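# Lay the towel flat on the table, away from the basket

## Task

Get the towel lying flat as a single unfolded layer, entirely on the table top and, viewed from overhead, not overlapping the basket at all. The basket must end up upright with its full base resting on the table. Finally release the towel and pull the hands away from everything.

## Robot and tools

ROBOT. Two arms, left_arm (with a left hand) and right_arm (with a right hand, its mirror image). Calibrated bases in the scene frame: left_arm at (+0.040, +0.235, 0) m, right_arm at (+0.037, -0.325, 0) m, both almost unrotated. A camera stand sits on the floor behind the arms.

SCENE FRAME. Origin at table-top height, midway between the arms. +x points out over the table, +y toward the left_arm side, +z up. Image left/right does not match these names. All positions, targets and offset axes use this frame.

HAND POINT. Each arm is steered by a point fixed to the palm, 0.05 m in front of it and 0.15 m out from the wrist face. Its +z runs along the straightened fingers, +y points out of the palm, and +x runs across the palm away from the thumb on the right hand but toward the thumb on the left hand. Straight fingertips reach 0.06-0.07 m past the point along +z, with finger centre lines 0.06 m behind it (-y). A wrist bracket on the little-finger side juts out and can strike objects.

ROW LAYOUT. Every row is one list of 28 numbers, each in [-1, 1], covering both arms even if only one moves: left dx, dy, dz, rx, ry, rz; left hand little, ring, middle, index, thumb_bend, thumb_turn, force_limit, speed; then the same 14 for the right arm. The six pose numbers are offsets, not poses: they shift the hand point from that arm's Hand target as it stood when the action or move began, along scene-frame axes. 1.0 equals 0.6 m for dx/dy/dz and 180 degrees for the rotation vector rx/ry/rz, which turns the hand about the Hand target position. Six zeros re-request the current Hand target. A translation longer than 1.0 is shortened along its direction. Each control step the commanded orientation is clipped to within 40 degrees of the measured one.

HAND NUMBERS. Fingers and thumb_bend: +1 straight, -1 curled. thumb_turn: +1 beside the palm, -1 opposite the fingers. force_limit maps -1..+1 to about 0..10 N at the fingertip (0..15 N for the two thumb motors). speed rises from near zero at -1 to full at +0.48 and stays full above; use -0.94 or below for a soft grip. No value means keep as is: repeat the eight numbers last executed for that hand; if none yet, send its hand_measured, hand_force_limit and hand_speed. A turned-in thumb with fingers holds objects roughly 0.035-0.065 m thick, or a handle down to about 0.025 m. To loosen, send targets more open than hand_measured; to squeeze harder, raise force_limit and send a more closed target.

TOOLS.
execute_actions(actions, cameras): actions is a list of up to 15 actions; each action is a list of up to 15 rows, one row per 1/30 s step, the last row held if fewer. Each action lasts 0.5 s and every row counts from the action's starting Hand target, so resending an offset moves further. Images appear only for an empty actions list or when cameras names them (["all"], [], or names).
move(target, speed, blend, blocking, cameras): target is one 28-number row or up to 15 rows, all offsets from the same starting Hand targets. speed is path top speed in m/s, 0.002 to 4.3 (default 0.25; turning up to twice that in rad/s), one value or one per target. blend is a corner radius in m per target; 0 stops at each. blocking=false returns after about 0.5 s while motion continues. Paths last at most 10 s, end together, and do not avoid obstacles or the other arm; avoid routes close to an arm's own base. Hand numbers of the first target go out at the start, later ones on arrival once everything rests.
wait(seconds 0-10, cameras); stop(cameras) brakes a running move; zoom_image(camera, region=[x0, y0, x1, y1] in pixels, at most 504 by 504) on a camera from the newest images; show_instructions() shows the reference pages; finished_scene(scene=1) ends the scene irreversibly.

CAMERAS. cam_head_left, cam_head_right, cam_high, cam_low, cam_left_wrist, cam_right_wrist (fisheye), all 672x504.

RESULTS. Per arm: end_effector_position (m) and end_effector_quat_wxyz, Hand target (the base for the next offsets), joint positions, velocities (may read within noise), torques (biased and noisy; numbers 3 and 4 wrap at ±28 N m). Per hand, six values in row order: hand_measured, hand_stopped_by (moving, target, force, stalled, fault), hand_load_n (positive means pushed open; near 0 after a grip is lost), plus hand_force_limit and hand_speed. Motor temperatures; MOTOR HOT at 85 °C, and at 100 °C that arm drops and faults for 30-60 s. A move adds a move: line with the ending (done = within 10 mm and 2 degrees, off_target, moving, held, fault) and limits=paced (pose clipped) or limits=held (steps withheld).

ACCURACY. Arms track loosely and often rest 1-3 cm (up to 5 cm) off, usually low; that is not contact. Waiting does not close the gap; the next command does, or send the shortfall as an offset.

AVOID. Anything leaving the table, dropping or releasing moving items, fast impacts, hard pushes on fixed or heavy things, arm-to-arm contact or one hand gripping the other's fingers, excess finger force, arm stops, and long pushes toward unreachable poses (heat). To end a push, command the target back beyond the hand point.

Each tool is called after ">>>" in YAML: its name, and indented under it one key for each argument.

Reference images:

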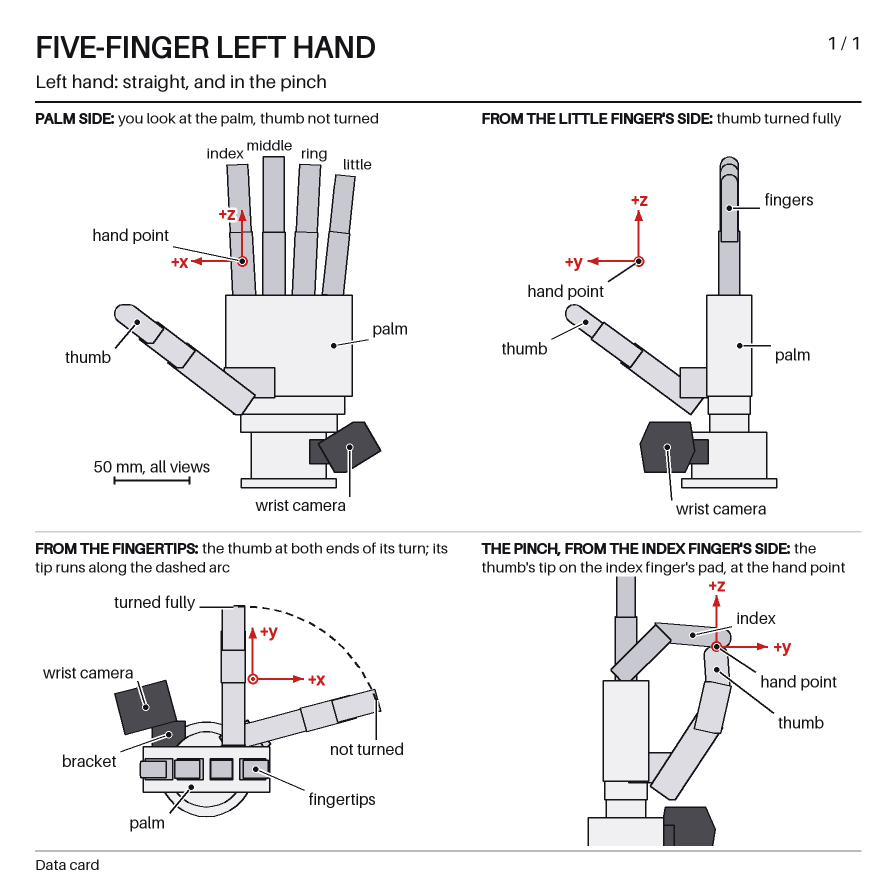

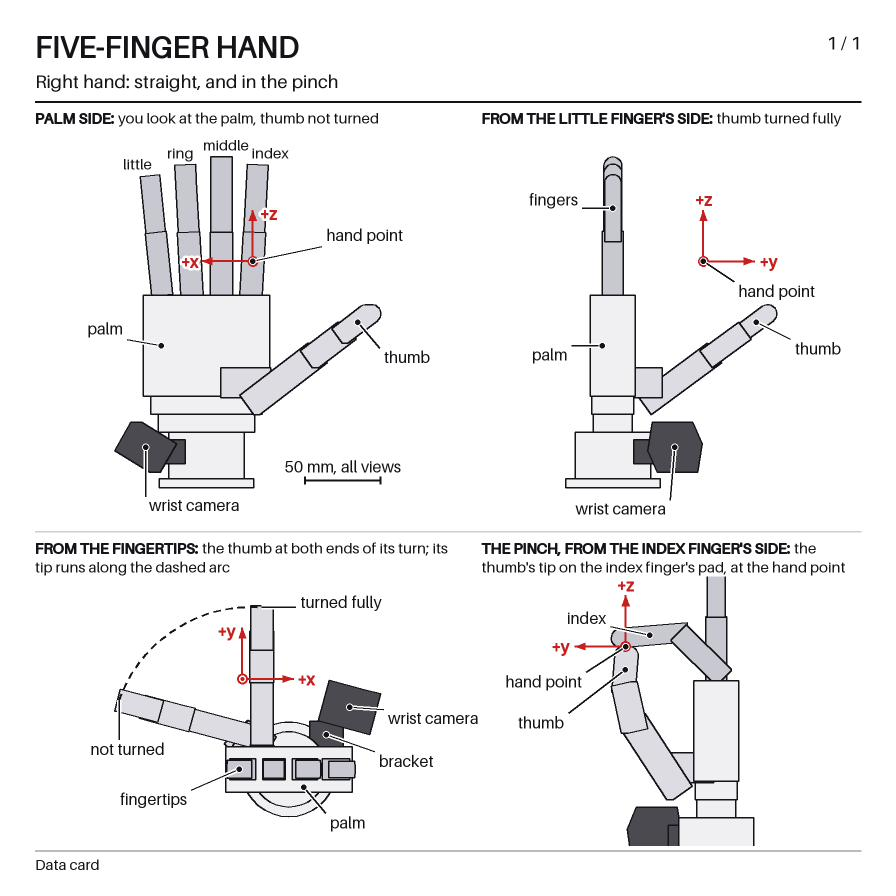

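## Session

>>> execute_actions:
  actions: []

Scene clock: 0.00 s.
left_arm: end_effector_position=(+0.6291, -0.1531, +0.1255) hand_measured=(+1.000, +1.000, +1.000, +1.000, +1.000, +1.000) hand_load_n=(+0.0, +0.0, +0.0, +0.0, +0.0, +0.0) hand_stopped_by=(target, target, target, target, target, target) hand_force_limit=0.00 hand_speed=-0.80 end_effector_quat_wxyz=(+0.692, -0.454, +0.534, -0.173) | right_arm: end_effector_position=(+0.7670, -0.1838, +0.3672) hand_measured=(+1.000, +1.000, +1.000, +1.000, +1.000, +1.000) hand_load_n=(+0.0, +0.0, +0.0, +0.0, +0.0, +0.0) hand_stopped_by=(target, target, target, target, target, target) hand_force_limit=0.00 hand_speed=-0.80 end_effector_quat_wxyz=(-0.643, +0.718, +0.060, +0.258)
Joint positions: left_arm=[-0.861 2.092 1.409 0.754 -1.318 0.689] | right_arm=[-0.069 1.937 1.923 -0.149 -1.33 -0.623]
Joint velocities: within noise
Joint torques (N m): no reading
Motor temperatures (°C): left_arm=[26 23 24 27 26 27] | right_arm=[23 26 26 22 29 26]
Heat: left arm: hottest wrist pitch 27 °C; right arm: hottest wrist yaw 29 °C.
Hand target: left_arm +0.6324, -0.1568, +0.1255; +0.692, -0.456, +0.531, -0.175 | right_arm +0.7677, -0.1838, +0.3890; -0.641, +0.713, +0.074, +0.274

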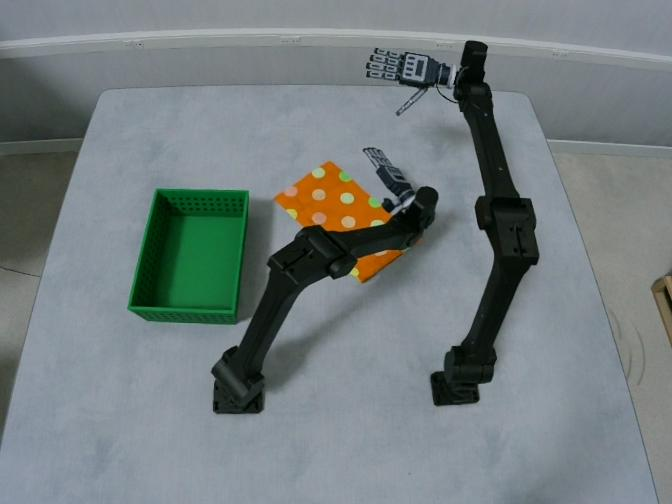

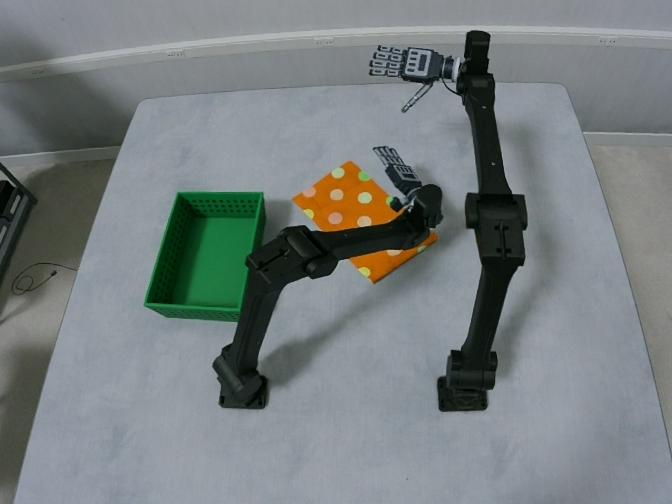

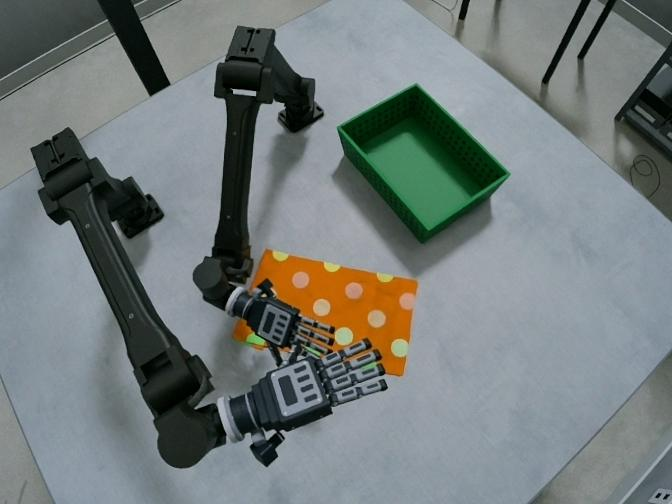

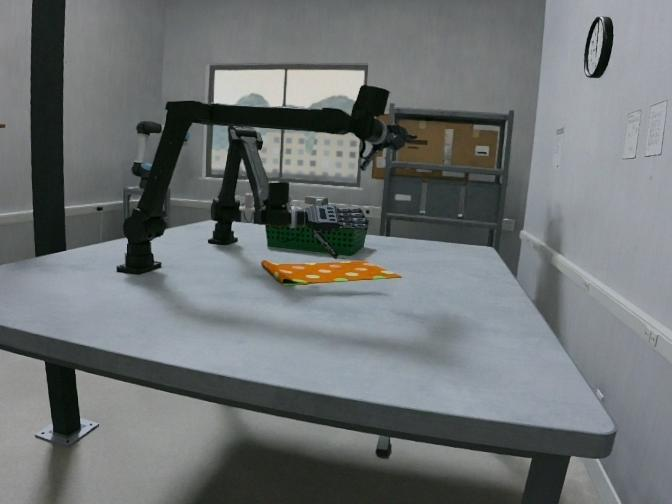

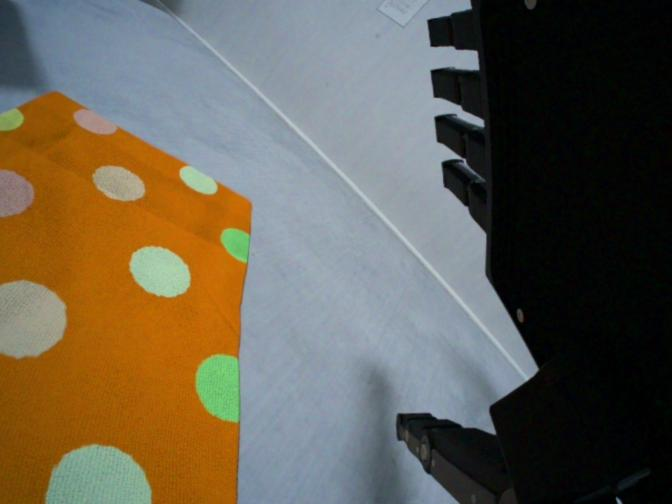

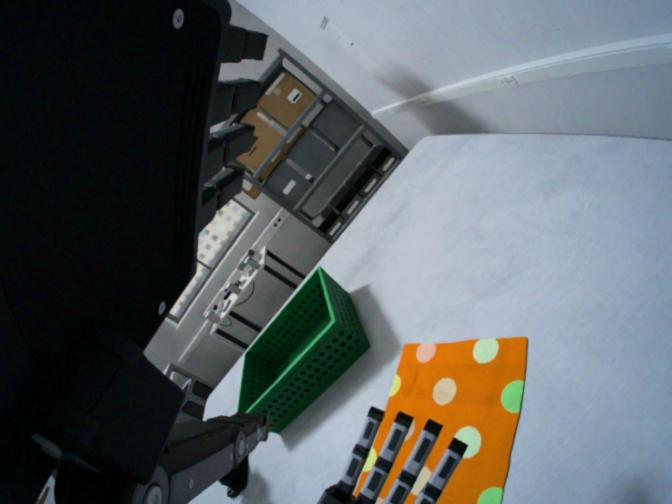

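>>> move:
  target: [0,0,0,0,0,0,1,1,1,1,1,1,0,-0.8,-0.4,-0.47,0.03,0,0,-0.46,1,1,1,1,1,1,0,-0.8]
  speed: 0.3

>>> move:
  target:
    - [-0.05,0.05,0.25,0,0,0,1,1,1,1,1,1,0,-0.8,0,0,0,0,0,0,1,1,1,1,1,1,0,-0.8]
    - [-0.167,0.85,0.37,0,0,0,1,1,1,1,1,1,0,-0.8,0,0,0,0,0,0,1,1,1,1,1,1,0,-0.8]
  speed: 0.3
  blend: 0.05
  cameras: ["all"]

Scene clock: 7.63 s.
left_arm: end_effector_position=(+0.6291, -0.1531, +0.1255) hand_measured=(+1.000, +1.000, +1.000, +1.000, +1.000, +1.000) hand_load_n=(+0.0, +0.0, +0.0, +0.0, +0.0, +0.0) hand_stopped_by=(target, target, target, target, target, target) hand_force_limit=0.00 hand_speed=-0.80 end_effector_quat_wxyz=(+0.692, -0.454, +0.534, -0.173) | right_arm: end_effector_position=(+0.5318, -0.4635, +0.4020) hand_measured=(+1.000, +1.000, +1.000, +1.000, +1.000, +1.000) hand_load_n=(+0.0, +0.0, +0.0, +0.0, +0.0, +0.0) hand_stopped_by=(target, target, target, target, target, target) hand_force_limit=0.00 hand_speed=-0.80 end_effector_quat_wxyz=(-0.299, +0.590, -0.412, +0.627)
Joint positions: left_arm=[-0.861 2.092 1.409 0.754 -1.318 0.689] | right_arm=[-0.334 0.982 0.971 -0.025 -0.161 -0.522]
Joint torques (N m): left_arm=[1.49 -18.2 9.76 0.92 0.03 0.05] | right_arm=[-0.91 -4.89 8.21 1.78 0.14 0.11]
Heat: left arm: hottest wrist pitch 27 °C; right arm: hottest elbow 28 °C.
Hand target: left_arm +0.6324, -0.1568, +0.1255; +0.692, -0.456, +0.531, -0.175 | right_arm +0.5277, -0.4659, +0.4070; -0.299, +0.584, -0.416, +0.629
Off the commanded pose: left_arm 0.005 m, 0 deg | right_arm 0.007 m, 1 deg.
move: done

Scene clock: 10.53 s.
left_arm: end_effector_position=(+0.5318, +0.3493, +0.3478) hand_measured=(+1.000, +1.000, +1.000, +1.000, +1.000, +1.000) hand_load_n=(+0.0, +0.0, +0.0, +0.0, +0.0, +0.0) hand_stopped_by=(target, target, target, target, target, target) hand_force_limit=0.00 hand_speed=-0.80 end_effector_quat_wxyz=(+0.694, -0.451, +0.533, -0.175) | right_arm: end_effector_position=(+0.5318, -0.4635, +0.4020) hand_measured=(+1.000, +1.000, +1.000, +1.000, +1.000, +1.000) hand_load_n=(+0.0, +0.0, +0.0, +0.0, +0.0, +0.0) hand_stopped_by=(target, target, target, target, target, target) hand_force_limit=0.00 hand_speed=-0.80 end_effector_quat_wxyz=(-0.299, +0.590, -0.412, +0.627)
Joint positions: left_arm=[0.057 0.994 0.791 0.231 -0.394 0.631] | right_arm=[-0.334 0.982 0.971 -0.025 -0.161 -0.522]
Joint torques (N m): left_arm=[2.32 -4.95 11.25 1.21 0.08 -0.08] | right_arm=[-0.97 -4.78 8.2 1.74 0.14 0.11]
Heat: left arm: hottest wrist roll 27 °C; right arm: hottest elbow 28 °C.
Hand target: left_arm +0.5321, +0.3533, +0.3475; +0.692, -0.456, +0.531, -0.175 | right_arm +0.5277, -0.4658, +0.4070; -0.299, +0.584, -0.416, +0.629
Off the commanded pose: left_arm 0.004 m, 1 deg | right_arm 0.007 m, 1 deg.
move: done

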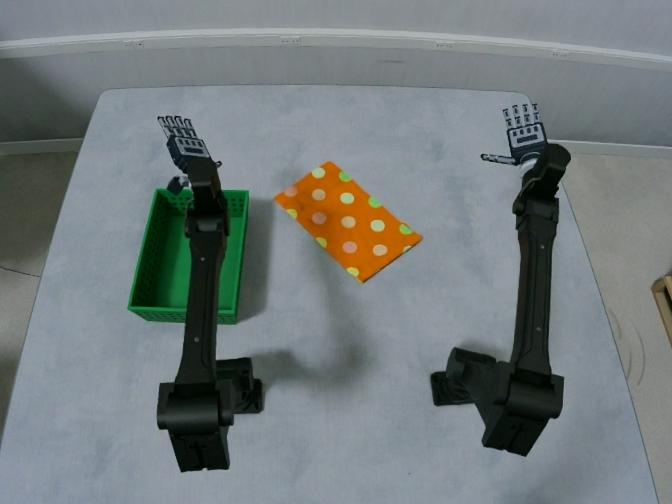

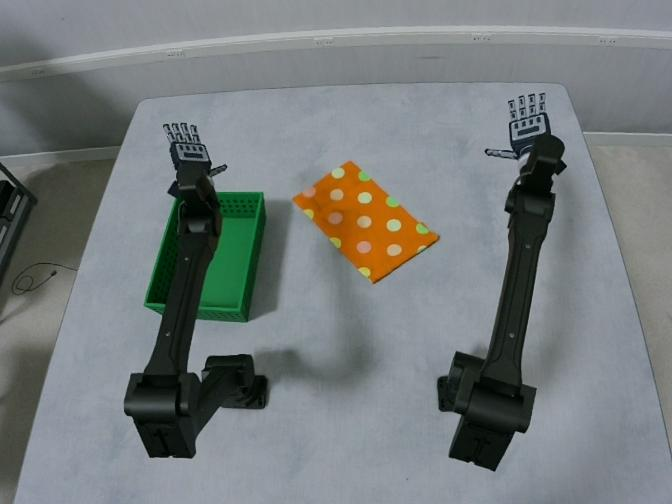

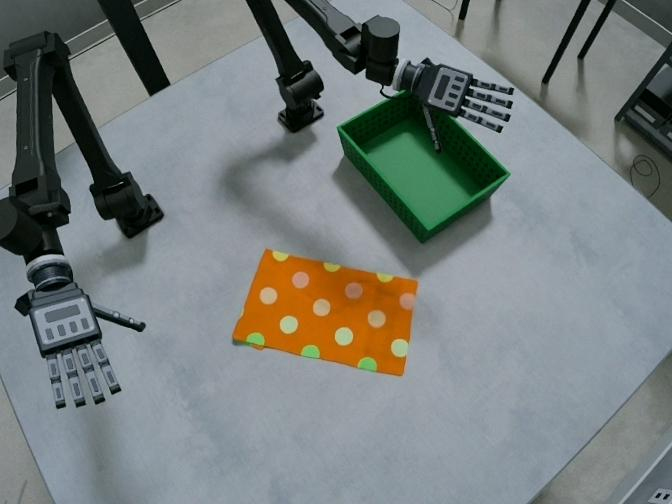

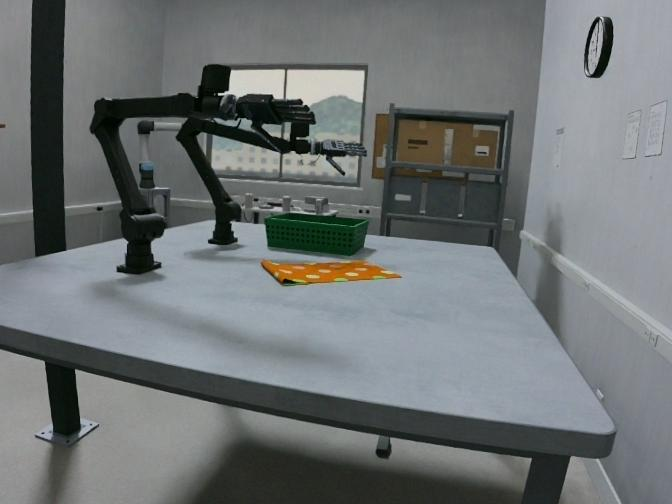

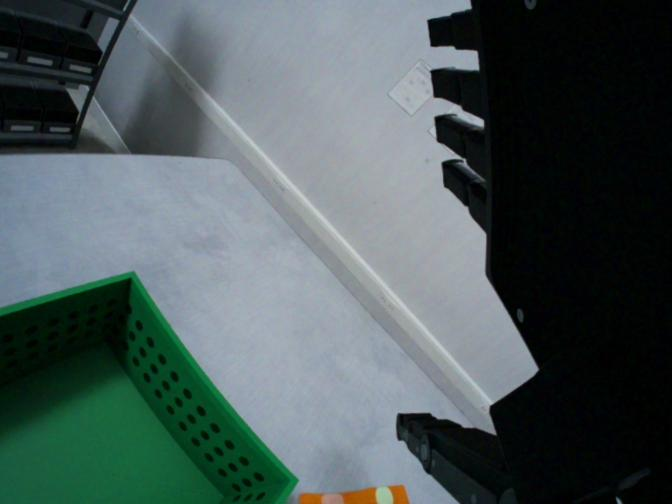

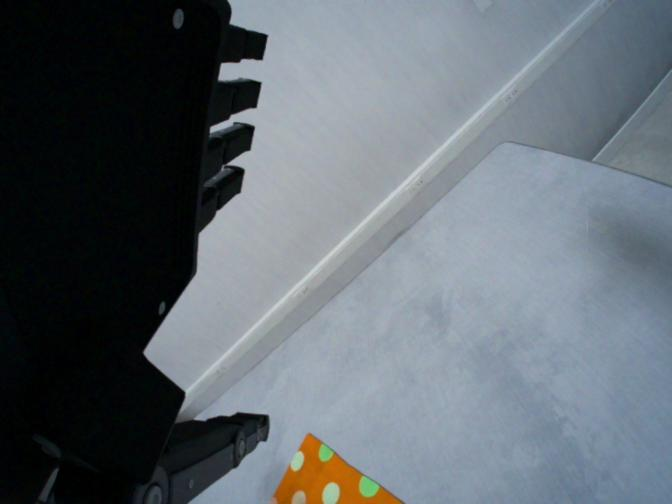

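>>> zoom_image:
  camera: "cam_head_left"
  region: [260, 150, 440, 290]

>>> zoom_image:
  camera: "cam_high"
  region: [220, 230, 430, 390]

>>> zoom_image:
  camera: "cam_low"
  region: [250, 240, 410, 300]

>>> zoom_image:
  camera: "cam_head_right"
  region: [280, 150, 450, 290]

Scaled by 2.800 from the camera's 672x504 image, which has a finer 960x720 frame.

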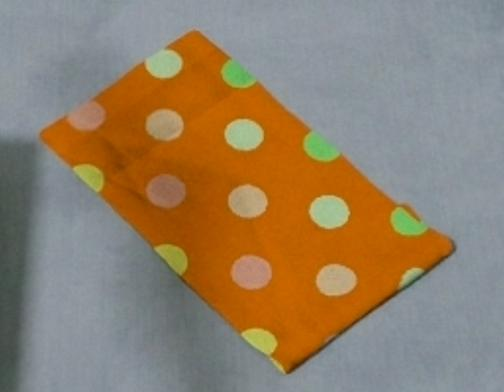

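Scaled by 2.400 from the camera's 672x504 image, which has a finer 960x720 frame.

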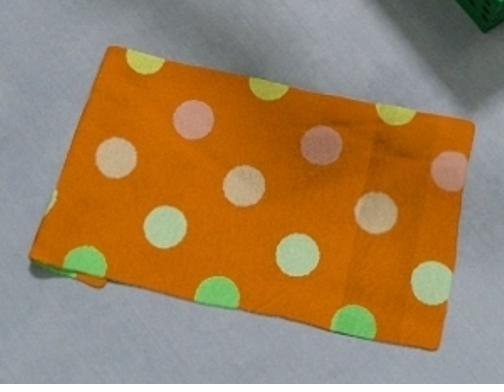

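Scaled by 3.150 from the camera's 672x504 image, which has a finer 960x720 frame.

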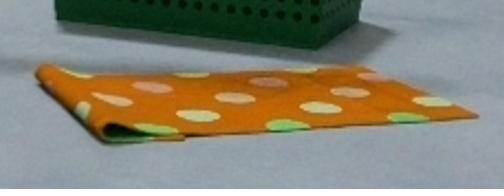

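Scaled by 2.965 from the camera's 672x504 image, which has a finer 960x720 frame.

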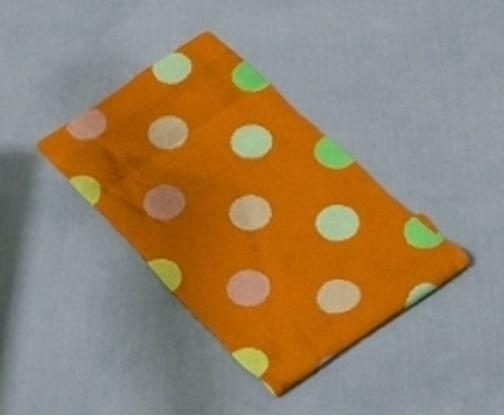

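>>> move:
  target: [0,0,0,0,0,0,1,1,1,1,1,1,0,-0.8,-0.047,0.277,-0.178,0.165,0.464,-0.084,1,1,1,1,1,1,0,-0.8]
  speed: 0.3
  cameras: ["cam_right_wrist", "cam_head_left", "cam_high"]

Scene clock: 28.47 s.
left_arm: end_effector_position=(+0.5319, +0.3492, +0.3478) hand_measured=(+1.000, +1.000, +1.000, +1.000, +1.000, +1.000) hand_load_n=(+0.0, +0.0, +0.0, +0.0, +0.0, +0.0) hand_stopped_by=(target, target, target, target, target, target) hand_force_limit=0.00 hand_speed=-0.80 end_effector_quat_wxyz=(+0.694, -0.451, +0.533, -0.176) | right_arm: end_effector_position=(+0.4900, -0.3038, +0.2832) hand_measured=(+1.000, +1.000, +1.000, +1.000, +1.000, +1.000) hand_load_n=(+0.0, +0.0, +0.0, +0.0, +0.0, +0.0) hand_stopped_by=(target, target, target, target, target, target) hand_force_limit=0.00 hand_speed=-0.80 end_effector_quat_wxyz=(-0.009, +0.708, -0.706, +0.008)
Joint positions: left_arm=[0.057 0.994 0.791 0.231 -0.394 0.631] | right_arm=[-0.026 1.676 1.815 -1.686 -0.002 -0.021]
Joint torques (N m): left_arm=[2.08 -5.25 11.19 1.29 0.12 -0.05] | right_arm=[0.21 -10.99 10.29 -0.03 -0.04 0.12]
Motor temperatures (°C): left_arm=[26 24 29 26 26 26] | right_arm=[23 26 33 22 28 26]
Heat: left arm: hottest elbow 29 °C; right arm: hottest elbow 33 °C.
Hand target: left_arm +0.5321, +0.3532, +0.3475; +0.692, -0.456, +0.531, -0.175 | right_arm +0.4995, -0.2997, +0.3002; +0.000, +0.707, -0.707, +0.001
Off the commanded pose: left_arm 0.004 m, 1 deg | right_arm 0.020 m, 1 deg.
joint sent to its limit (right arm) — joint 4 (wrist pitch), lower limit. The joint targets are off in orientation, not in position.
move: off_target (right_arm)
Images, in order (width x height): cam_head_left 672x504, cam_high 672x504, cam_right_wrist 672x504.

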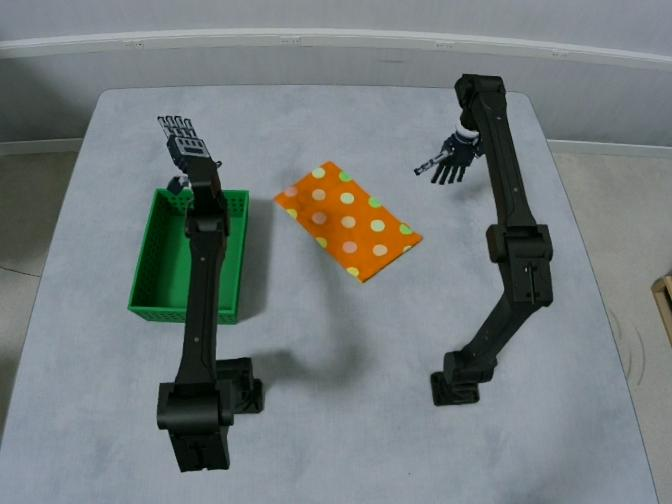

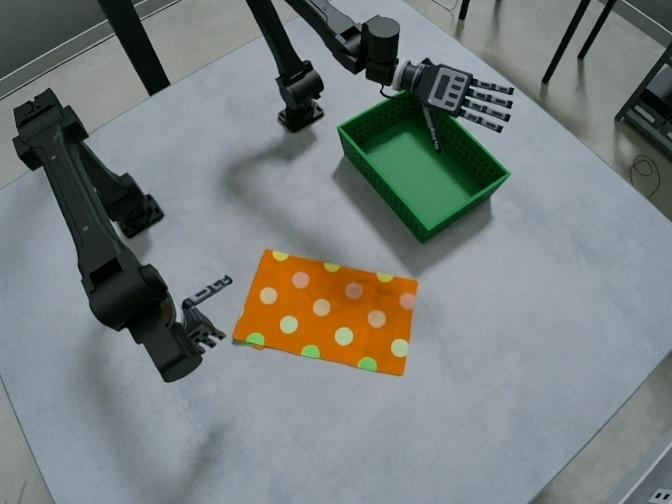

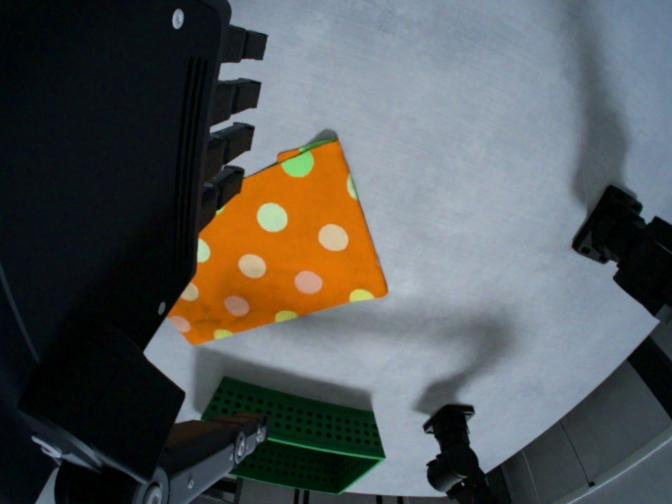

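>>> zoom_image:
  camera: "cam_right_wrist"
  region: [160, 110, 420, 350]

>>> zoom_image:
  camera: "cam_right_wrist"
  region: [250, 110, 400, 230]

Scaled by 1.938 from the camera's 672x504 image, which has a finer 960x720 frame.

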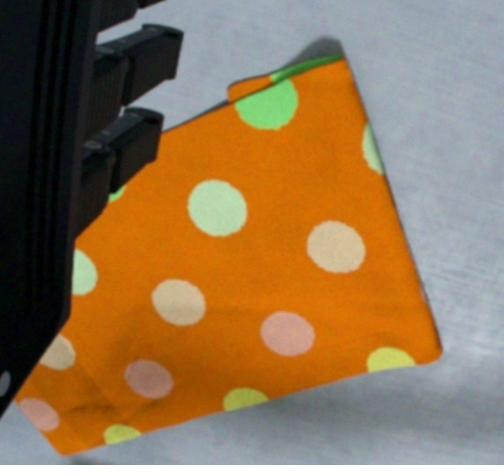

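Scaled by 3.360 from the camera's 672x504 image, which has a finer 960x720 frame.

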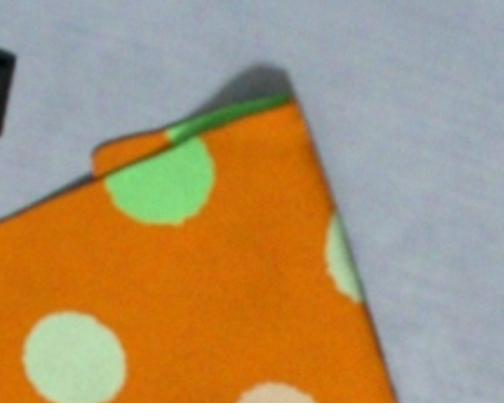

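>>> move:
  target:
    - [0,0,0,0,0,0,1,1,1,1,1,1,0,-0.8,0.134,-0.167,-0.083,0.344,-0.409,0.344,1,1,1,1,1,1,0,-0.8]
    - [0,0,0,0,0,0,1,1,1,1,1,1,0,-0.8,0.134,-0.167,-0.333,0.344,-0.409,0.344,1,1,1,1,1,1,0,-0.8]
  speed: 0.3
  blend: 0.03
  cameras: ["cam_right_wrist", "cam_head_left", "cam_low"]

Scene clock: 42.63 s.
left_arm: end_effector_position=(+0.5319, +0.3492, +0.3478) hand_measured=(+1.000, +1.000, +1.000, +1.000, +1.000, +1.000) hand_load_n=(+0.0, +0.0, +0.0, +0.0, +0.0, +0.0) hand_stopped_by=(target, target, target, target, target, target) hand_force_limit=0.00 hand_speed=-0.80 end_effector_quat_wxyz=(+0.694, -0.451, +0.533, -0.176) | right_arm: end_effector_position=(+0.5709, -0.3988, +0.0927) hand_measured=(+1.000, +1.000, +1.000, +1.000, +1.000, +1.000) hand_load_n=(+0.0, +0.0, +0.0, +0.0, +0.0, +0.0) hand_stopped_by=(target, target, target, target, target, target) hand_force_limit=0.00 hand_speed=-0.80 end_effector_quat_wxyz=(-0.643, +0.742, -0.168, +0.094)
Joint positions: left_arm=[0.057 0.994 0.791 0.231 -0.394 0.631] | right_arm=[-0.481 2.092 1.592 -1.654 -1.382 -2.086]
Joint torques (N m): left_arm=[2.14 -5.13 11.36 1.18 0.12 -0.09] | right_arm=[0.32 -14.15 7.25 -0.34 -0.49 -0.07]
Heat: left arm: hottest elbow 31 °C; right arm: hottest elbow 33 °C.
Hand target: left_arm +0.5321, +0.3532, +0.3475; +0.692, -0.456, +0.531, -0.175 | right_arm +0.5799, -0.3998, +0.1005; -0.705, +0.704, -0.061, +0.061
Off the commanded pose: left_arm 0.004 m, 1 deg | right_arm 0.012 m, 15 deg.
joint sent to its limit (right arm) — joint 6 (wrist roll), lower limit. The joint targets are off in orientation, not in position.
move: off_target (right_arm)
Images, in order (width x height): cam_head_left 672x504, cam_low 672x504, cam_right_wrist 672x504.

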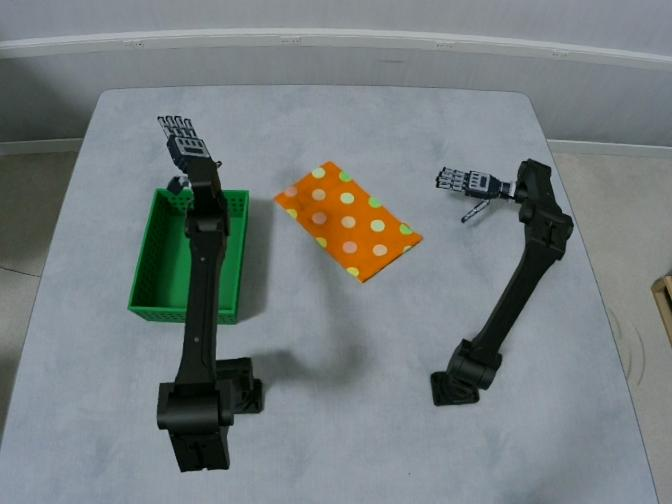

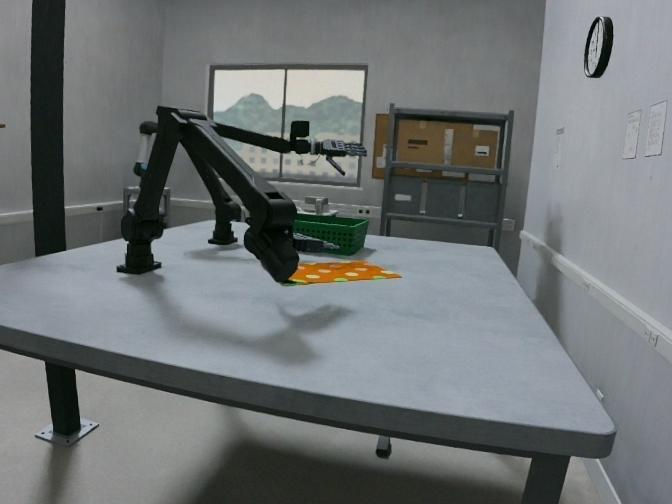

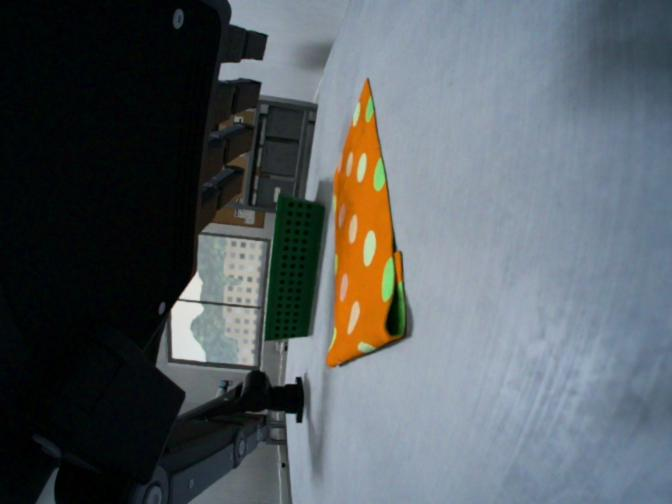

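>>> zoom_image:
  camera: "cam_right_wrist"
  region: [300, 60, 440, 380]

>>> zoom_image:
  camera: "cam_right_wrist"
  region: [320, 230, 420, 380]

Scaled by 1.575 from the camera's 672x504 image, which has a finer 960x720 frame.

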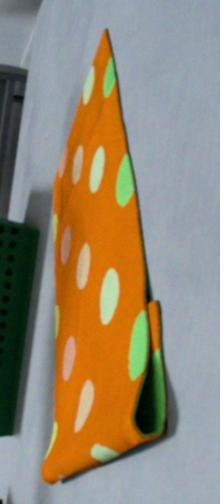

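Scaled by 3.360 from the camera's 672x504 image, which has a finer 960x720 frame.

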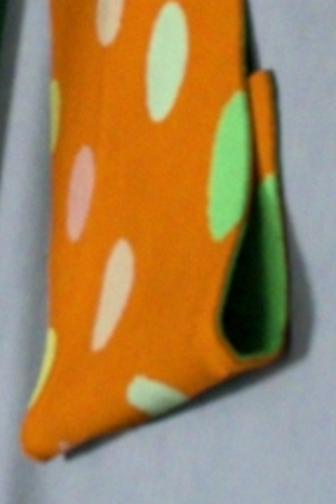

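>>> move:
  target:
    - [0,0,0,0,0,0,1,1,1,1,1,1,0,-0.8,-0.1,0,0.4,0,0,-0.389,1,1,1,1,1,1,0,-0.8]
    - [0,0,0,0,0,0,1,1,1,1,1,1,0,-0.8,-0.367,0.633,0.3,0,0,-0.389,1,1,1,1,1,1,0,-0.8]
    - [0,0,0,0,0,0,1,1,1,1,1,1,0,-0.8,-0.417,0.633,0.05,0,0,-0.389,1,1,1,1,1,1,0,-0.8]
  speed: 0.3
  blend: 0.03
  cameras: ["cam_right_wrist", "cam_head_left"]

Scene clock: 52.77 s.
left_arm: end_effector_position=(+0.5319, +0.3492, +0.3478) hand_measured=(+1.000, +1.000, +1.000, +1.000, +1.000, +1.000) hand_load_n=(+0.0, +0.0, +0.0, +0.0, +0.0, +0.0) hand_stopped_by=(target, target, target, target, target, target) hand_force_limit=0.00 hand_speed=-0.80 end_effector_quat_wxyz=(+0.694, -0.451, +0.533, -0.176) | right_arm: end_effector_position=(+0.3317, -0.0237, +0.1234) hand_measured=(+1.000, +1.000, +1.000, +1.000, +1.000, +1.000) hand_load_n=(+0.0, +0.0, +0.0, +0.0, +0.0, -0.5) hand_stopped_by=(target, target, target, target, target, target) hand_force_limit=0.00 hand_speed=-0.80 end_effector_quat_wxyz=(+0.688, -0.707, -0.093, +0.133)
Joint positions: left_arm=[0.057 0.994 0.791 0.231 -0.394 0.631] | right_arm=[0.313 1.663 0.973 -1.006 -1.554 -1.636]
Joint torques (N m): left_arm=[2.37 -5.01 11.32 1.21 0.09 -0.04] | right_arm=[0.38 -10.34 5.05 0.5 -0.71 0.13]
Heat: left arm: hottest elbow 31 °C; right arm: hottest elbow 33 °C.
Hand target: left_arm +0.5321, +0.3532, +0.3475; +0.692, -0.456, +0.531, -0.175 | right_arm +0.3296, -0.0200, +0.1304; +0.689, -0.700, +0.145, -0.120
Off the commanded pose: left_arm 0.004 m, 1 deg | right_arm 0.008 m, 98 deg; orientation clipped.
joint sent to its limit (right arm) — joint 5 (wrist yaw), lower limit. The joint targets are off in orientation, not in position.
move: off_target (right_arm); limits=paced
Images, in order (width x height): cam_head_left 672x504, cam_right_wrist 672x504.

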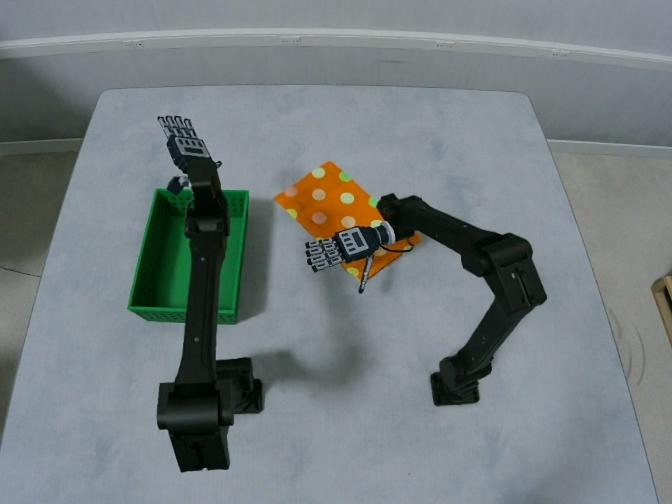

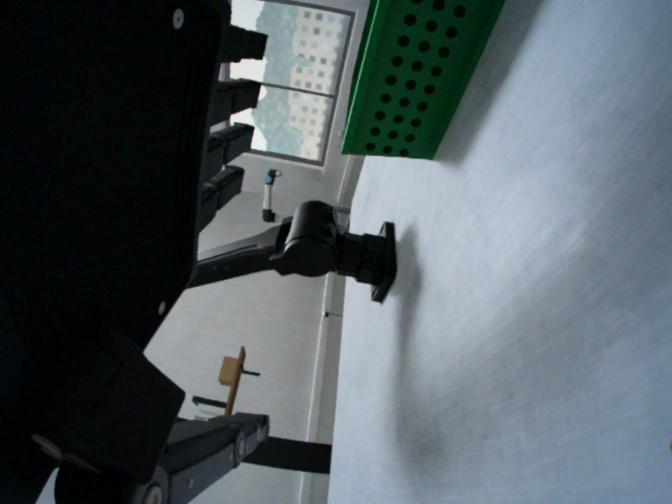

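>>> move:
  target:
    - [0,0,0,0,0,0,1,1,1,1,1,1,0,-0.8,0.05,-0.1,0.37,0,0,0,1,1,1,1,1,1,0,-0.8]
    - [0,0,0,0,0,0,1,1,1,1,1,1,0,-0.8,0.2,-0.383,0.367,-0.297,0.422,-0.290,1,1,1,1,1,1,0,-0.8]
  speed: 0.3
  blend: 0.03

Scene clock: 59.63 s.
left_arm: end_effector_position=(+0.5319, +0.3492, +0.3478) hand_measured=(+1.000, +1.000, +1.000, +1.000, +1.000, +1.000) hand_load_n=(+0.0, +0.0, +0.0, +0.0, +0.0, +0.0) hand_stopped_by=(target, target, target, target, target, target) hand_force_limit=0.00 hand_speed=-0.80 end_effector_quat_wxyz=(+0.694, -0.451, +0.533, -0.176) | right_arm: end_effector_position=(+0.4399, -0.2481, +0.3347) hand_measured=(+1.000, +1.000, +1.000, +1.000, +1.000, +1.000) hand_load_n=(+0.0, +0.0, +0.0, +0.0, +0.0, +0.0) hand_stopped_by=(target, target, target, target, target, target) hand_force_limit=0.00 hand_speed=-0.80 end_effector_quat_wxyz=(-0.057, +0.710, -0.701, +0.036)
Joint positions: left_arm=[0.057 0.994 0.791 0.231 -0.394 0.631] | right_arm=[0.085 1.492 1.741 -1.686 -0.02 0.08]
Joint torques (N m): left_arm=[2.2 -5.07 11.23 1.13 0.11 -0.03] | right_arm=[-0.91 -8.23 10.39 0.17 0.11 0.09]
Heat: left arm: hottest elbow 32 °C; right arm: hottest elbow 34 °C.
Hand target: left_arm +0.5321, +0.3532, +0.3475; +0.692, -0.456, +0.531, -0.175 | right_arm +0.4496, -0.2499, +0.3507; -0.001, +0.707, -0.707, +0.000
Off the commanded pose: left_arm 0.004 m, 1 deg | right_arm 0.019 m, 8 deg.
joint sent to its limit (right arm) — joint 4 (wrist pitch), lower limit. The joint targets are off in orientation, not in position.
move: off_target (right_arm)

>>> move:
  target:
    - [0,0,0,0,0,0,1,1,1,1,1,1,0,-0.8,-0.05,0.1,0.0,0,-0.5,0,1,1,1,1,1,1,0,-0.8]
    - [0,0,0,0,0,0,1,1,1,1,1,1,0,-0.8,-0.2,0.38,0,0,-0.5,0,1,1,1,1,1,1,0,-0.8]
    - [0,0,0,0,0,0,1,1,1,1,1,1,0,-0.8,-0.2,0.417,-0.383,0,-0.5,0,1,1,1,1,1,1,0,-0.8]
  speed: 0.3
  blend: 0.03
  cameras: ["cam_right_wrist", "cam_head_left"]

Scene clock: 66.60 s.
left_arm: end_effector_position=(+0.5319, +0.3492, +0.3478) hand_measured=(+1.000, +1.000, +1.000, +1.000, +1.000, +1.000) hand_load_n=(-0.5, +0.0, +0.0, +0.0, +0.0, +0.0) hand_stopped_by=(target, target, target, target, target, target) hand_force_limit=0.00 hand_speed=-0.80 end_effector_quat_wxyz=(+0.694, -0.451, +0.533, -0.176) | right_arm: end_effector_position=(+0.3322, -0.0021, +0.1221) hand_measured=(+1.000, +1.000, +1.000, +1.000, +1.000, +1.000) hand_load_n=(+0.0, +0.0, +0.0, +0.0, +0.0, +0.0) hand_stopped_by=(target, target, target, target, target, target) hand_force_limit=0.00 hand_speed=-0.80 end_effector_quat_wxyz=(+0.498, -0.499, +0.503, -0.500)
Joint positions: left_arm=[0.057 0.994 0.791 0.231 -0.394 0.631] | right_arm=[1.231 1.453 0.406 1.037 1.245 0.013]
Joint torques (N m): left_arm=[1.96 -5.13 11.3 1.2 0.11 -0.07] | right_arm=[0.44 -4.42 4.15 2.11 0.15 -0.1]
Heat: left arm: hottest elbow 33 °C; right arm: hottest elbow 34 °C.
Hand target: left_arm +0.5321, +0.3532, +0.3475; +0.692, -0.456, +0.531, -0.175 | right_arm +0.3296, +0.0004, +0.1208; +0.500, -0.500, +0.499, -0.500
Off the commanded pose: left_arm 0.004 m, 1 deg | right_arm 0.004 m, 1 deg.
move: done
Images, in order (width x height): cam_head_left 672x504, cam_right_wrist 672x504.

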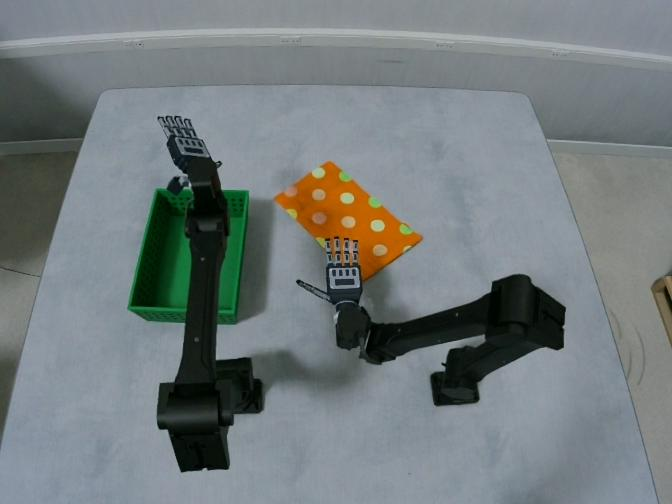

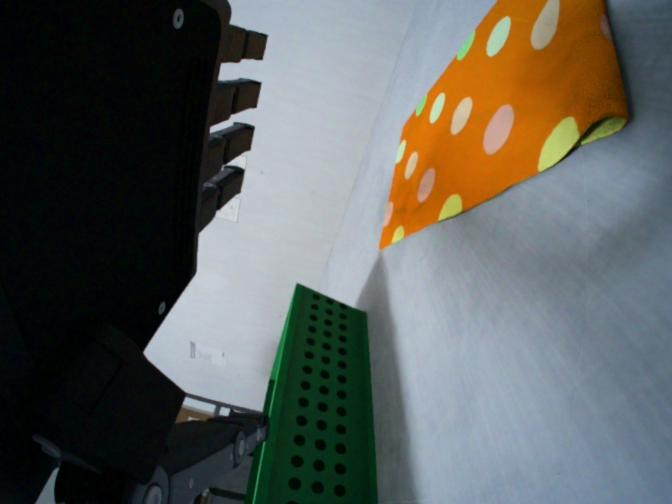

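>>> zoom_image:
  camera: "cam_right_wrist"
  region: [370, 0, 650, 260]

>>> zoom_image:
  camera: "cam_right_wrist"
  region: [500, 60, 640, 200]

Scaled by 1.800 from the camera's 672x504 image, which has a finer 960x720 frame.

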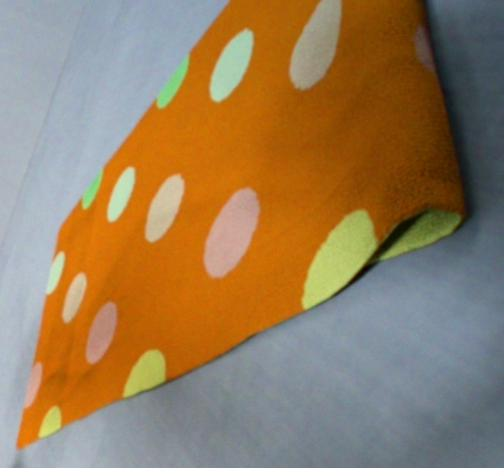

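Scaled by 3.600 from the camera's 672x504 image, which has a finer 960x720 frame.

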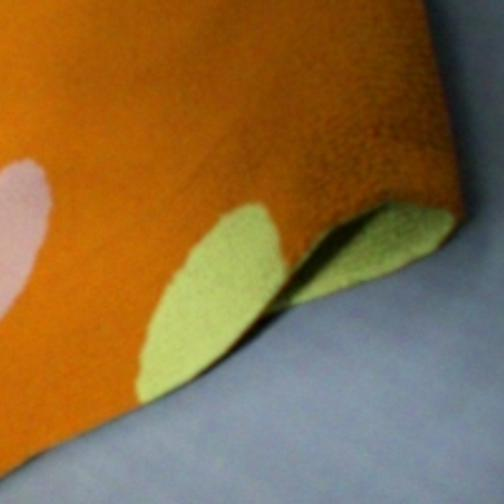

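>>> zoom_image:
  camera: "cam_right_wrist"
  region: [370, 90, 470, 260]

>>> zoom_image:
  camera: "cam_head_left"
  region: [265, 155, 355, 225]

Scaled by 2.965 from the camera's 672x504 image, which has a finer 960x720 frame.

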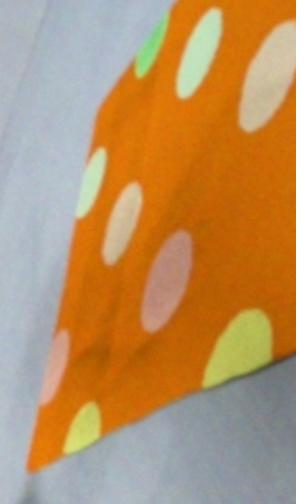

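Scaled by 5.600 from the camera's 672x504 image, which has a finer 960x720 frame.

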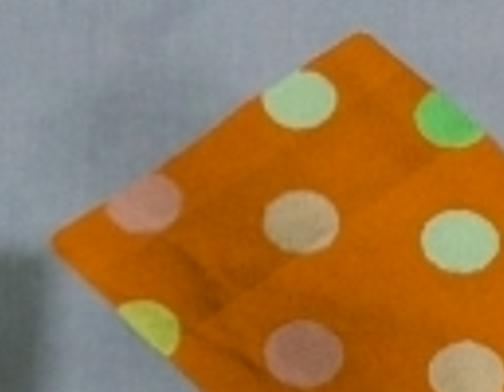

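>>> move:
  target:
    - [0.597,-0.2,0,-0.204,0.068,-0.466,1,1,1,1,1,1,0,-0.8,0,-0.3,0.35,0,0,0,1,1,1,1,1,1,0,-0.8]
    - [0.597,-0.238,-0.297,-0.204,0.068,-0.466,1,1,1,1,1,1,0,-0.8,0,-0.5,0.35,0,0,0,1,1,1,1,1,1,0,-0.8]
  speed: 0.3
  blend: 0.03
  cameras: ["cam_left_wrist", "cam_head_left"]

Scene clock: 75.47 s.
left_arm: end_effector_position=(+0.8872, +0.2154, +0.1842) hand_measured=(+1.000, +1.000, +1.000, +1.000, +1.000, +1.000) hand_load_n=(+0.0, +0.0, +0.0, -0.5, +0.0, +0.0) hand_stopped_by=(target, target, target, target, target, target) hand_force_limit=0.00 hand_speed=-0.80 end_effector_quat_wxyz=(+0.189, -0.179, +0.683, -0.682) | right_arm: end_effector_position=(+0.3289, -0.2981, +0.2962) hand_measured=(+1.000, +1.000, +1.000, +1.000, +1.000, +1.000) hand_load_n=(+0.0, +0.0, +0.0, +0.0, +0.0, -0.5) hand_stopped_by=(target, target, target, target, target, target) hand_force_limit=0.00 hand_speed=-0.80 end_effector_quat_wxyz=(+0.489, -0.515, +0.506, -0.490)
Joint positions: left_arm=[0.205 2.402 2.159 0.252 1.253 0.006] | right_arm=[-0.053 0.171 0.453 -0.324 -0.053 -0.012]
Joint torques (N m): left_arm=[0.44 -21.89 10.69 1.48 -0.15 -0.07] | right_arm=[-1.08 3.72 12.1 1.84 -0.02 0.11]
Heat: left arm: hottest elbow 33 °C; right arm: hottest elbow 33 °C.
Hand target: left_arm +0.8903, +0.2103, +0.1694; +0.183, -0.183, +0.683, -0.684 | right_arm +0.3295, -0.2997, +0.3309; +0.500, -0.500, +0.499, -0.500
Off the commanded pose: left_arm 0.016 m, 1 deg | right_arm 0.035 m, 3 deg.
move: off_target (left_arm, right_arm)
Images, in order (width x height): cam_head_left 672x504, cam_left_wrist 672x504.

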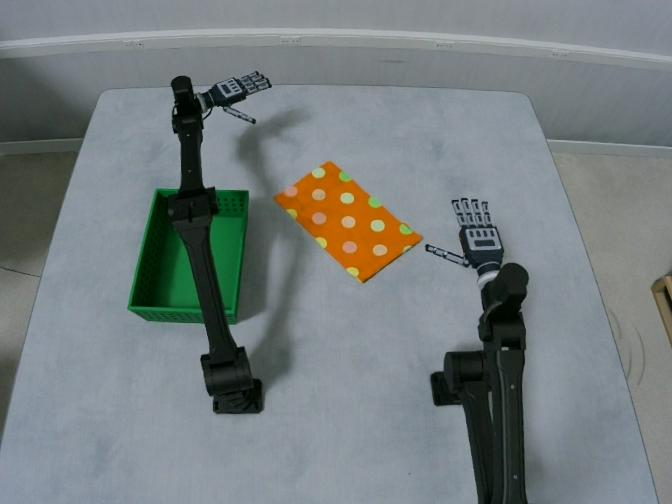

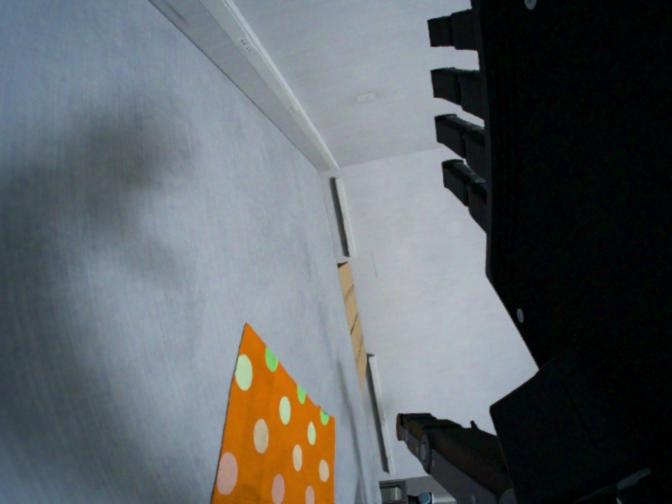

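>>> zoom_image:
  camera: "cam_left_wrist"
  region: [200, 310, 350, 504]

Scaled by 2.598 from the camera's 672x504 image, which has a finer 960x720 frame.

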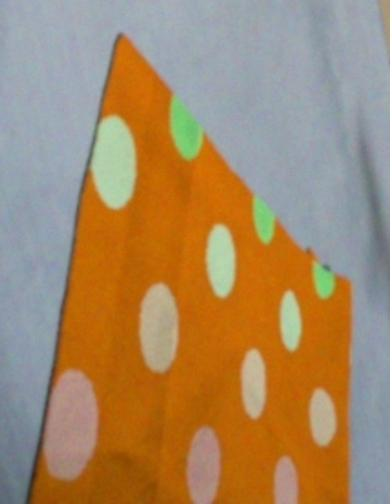

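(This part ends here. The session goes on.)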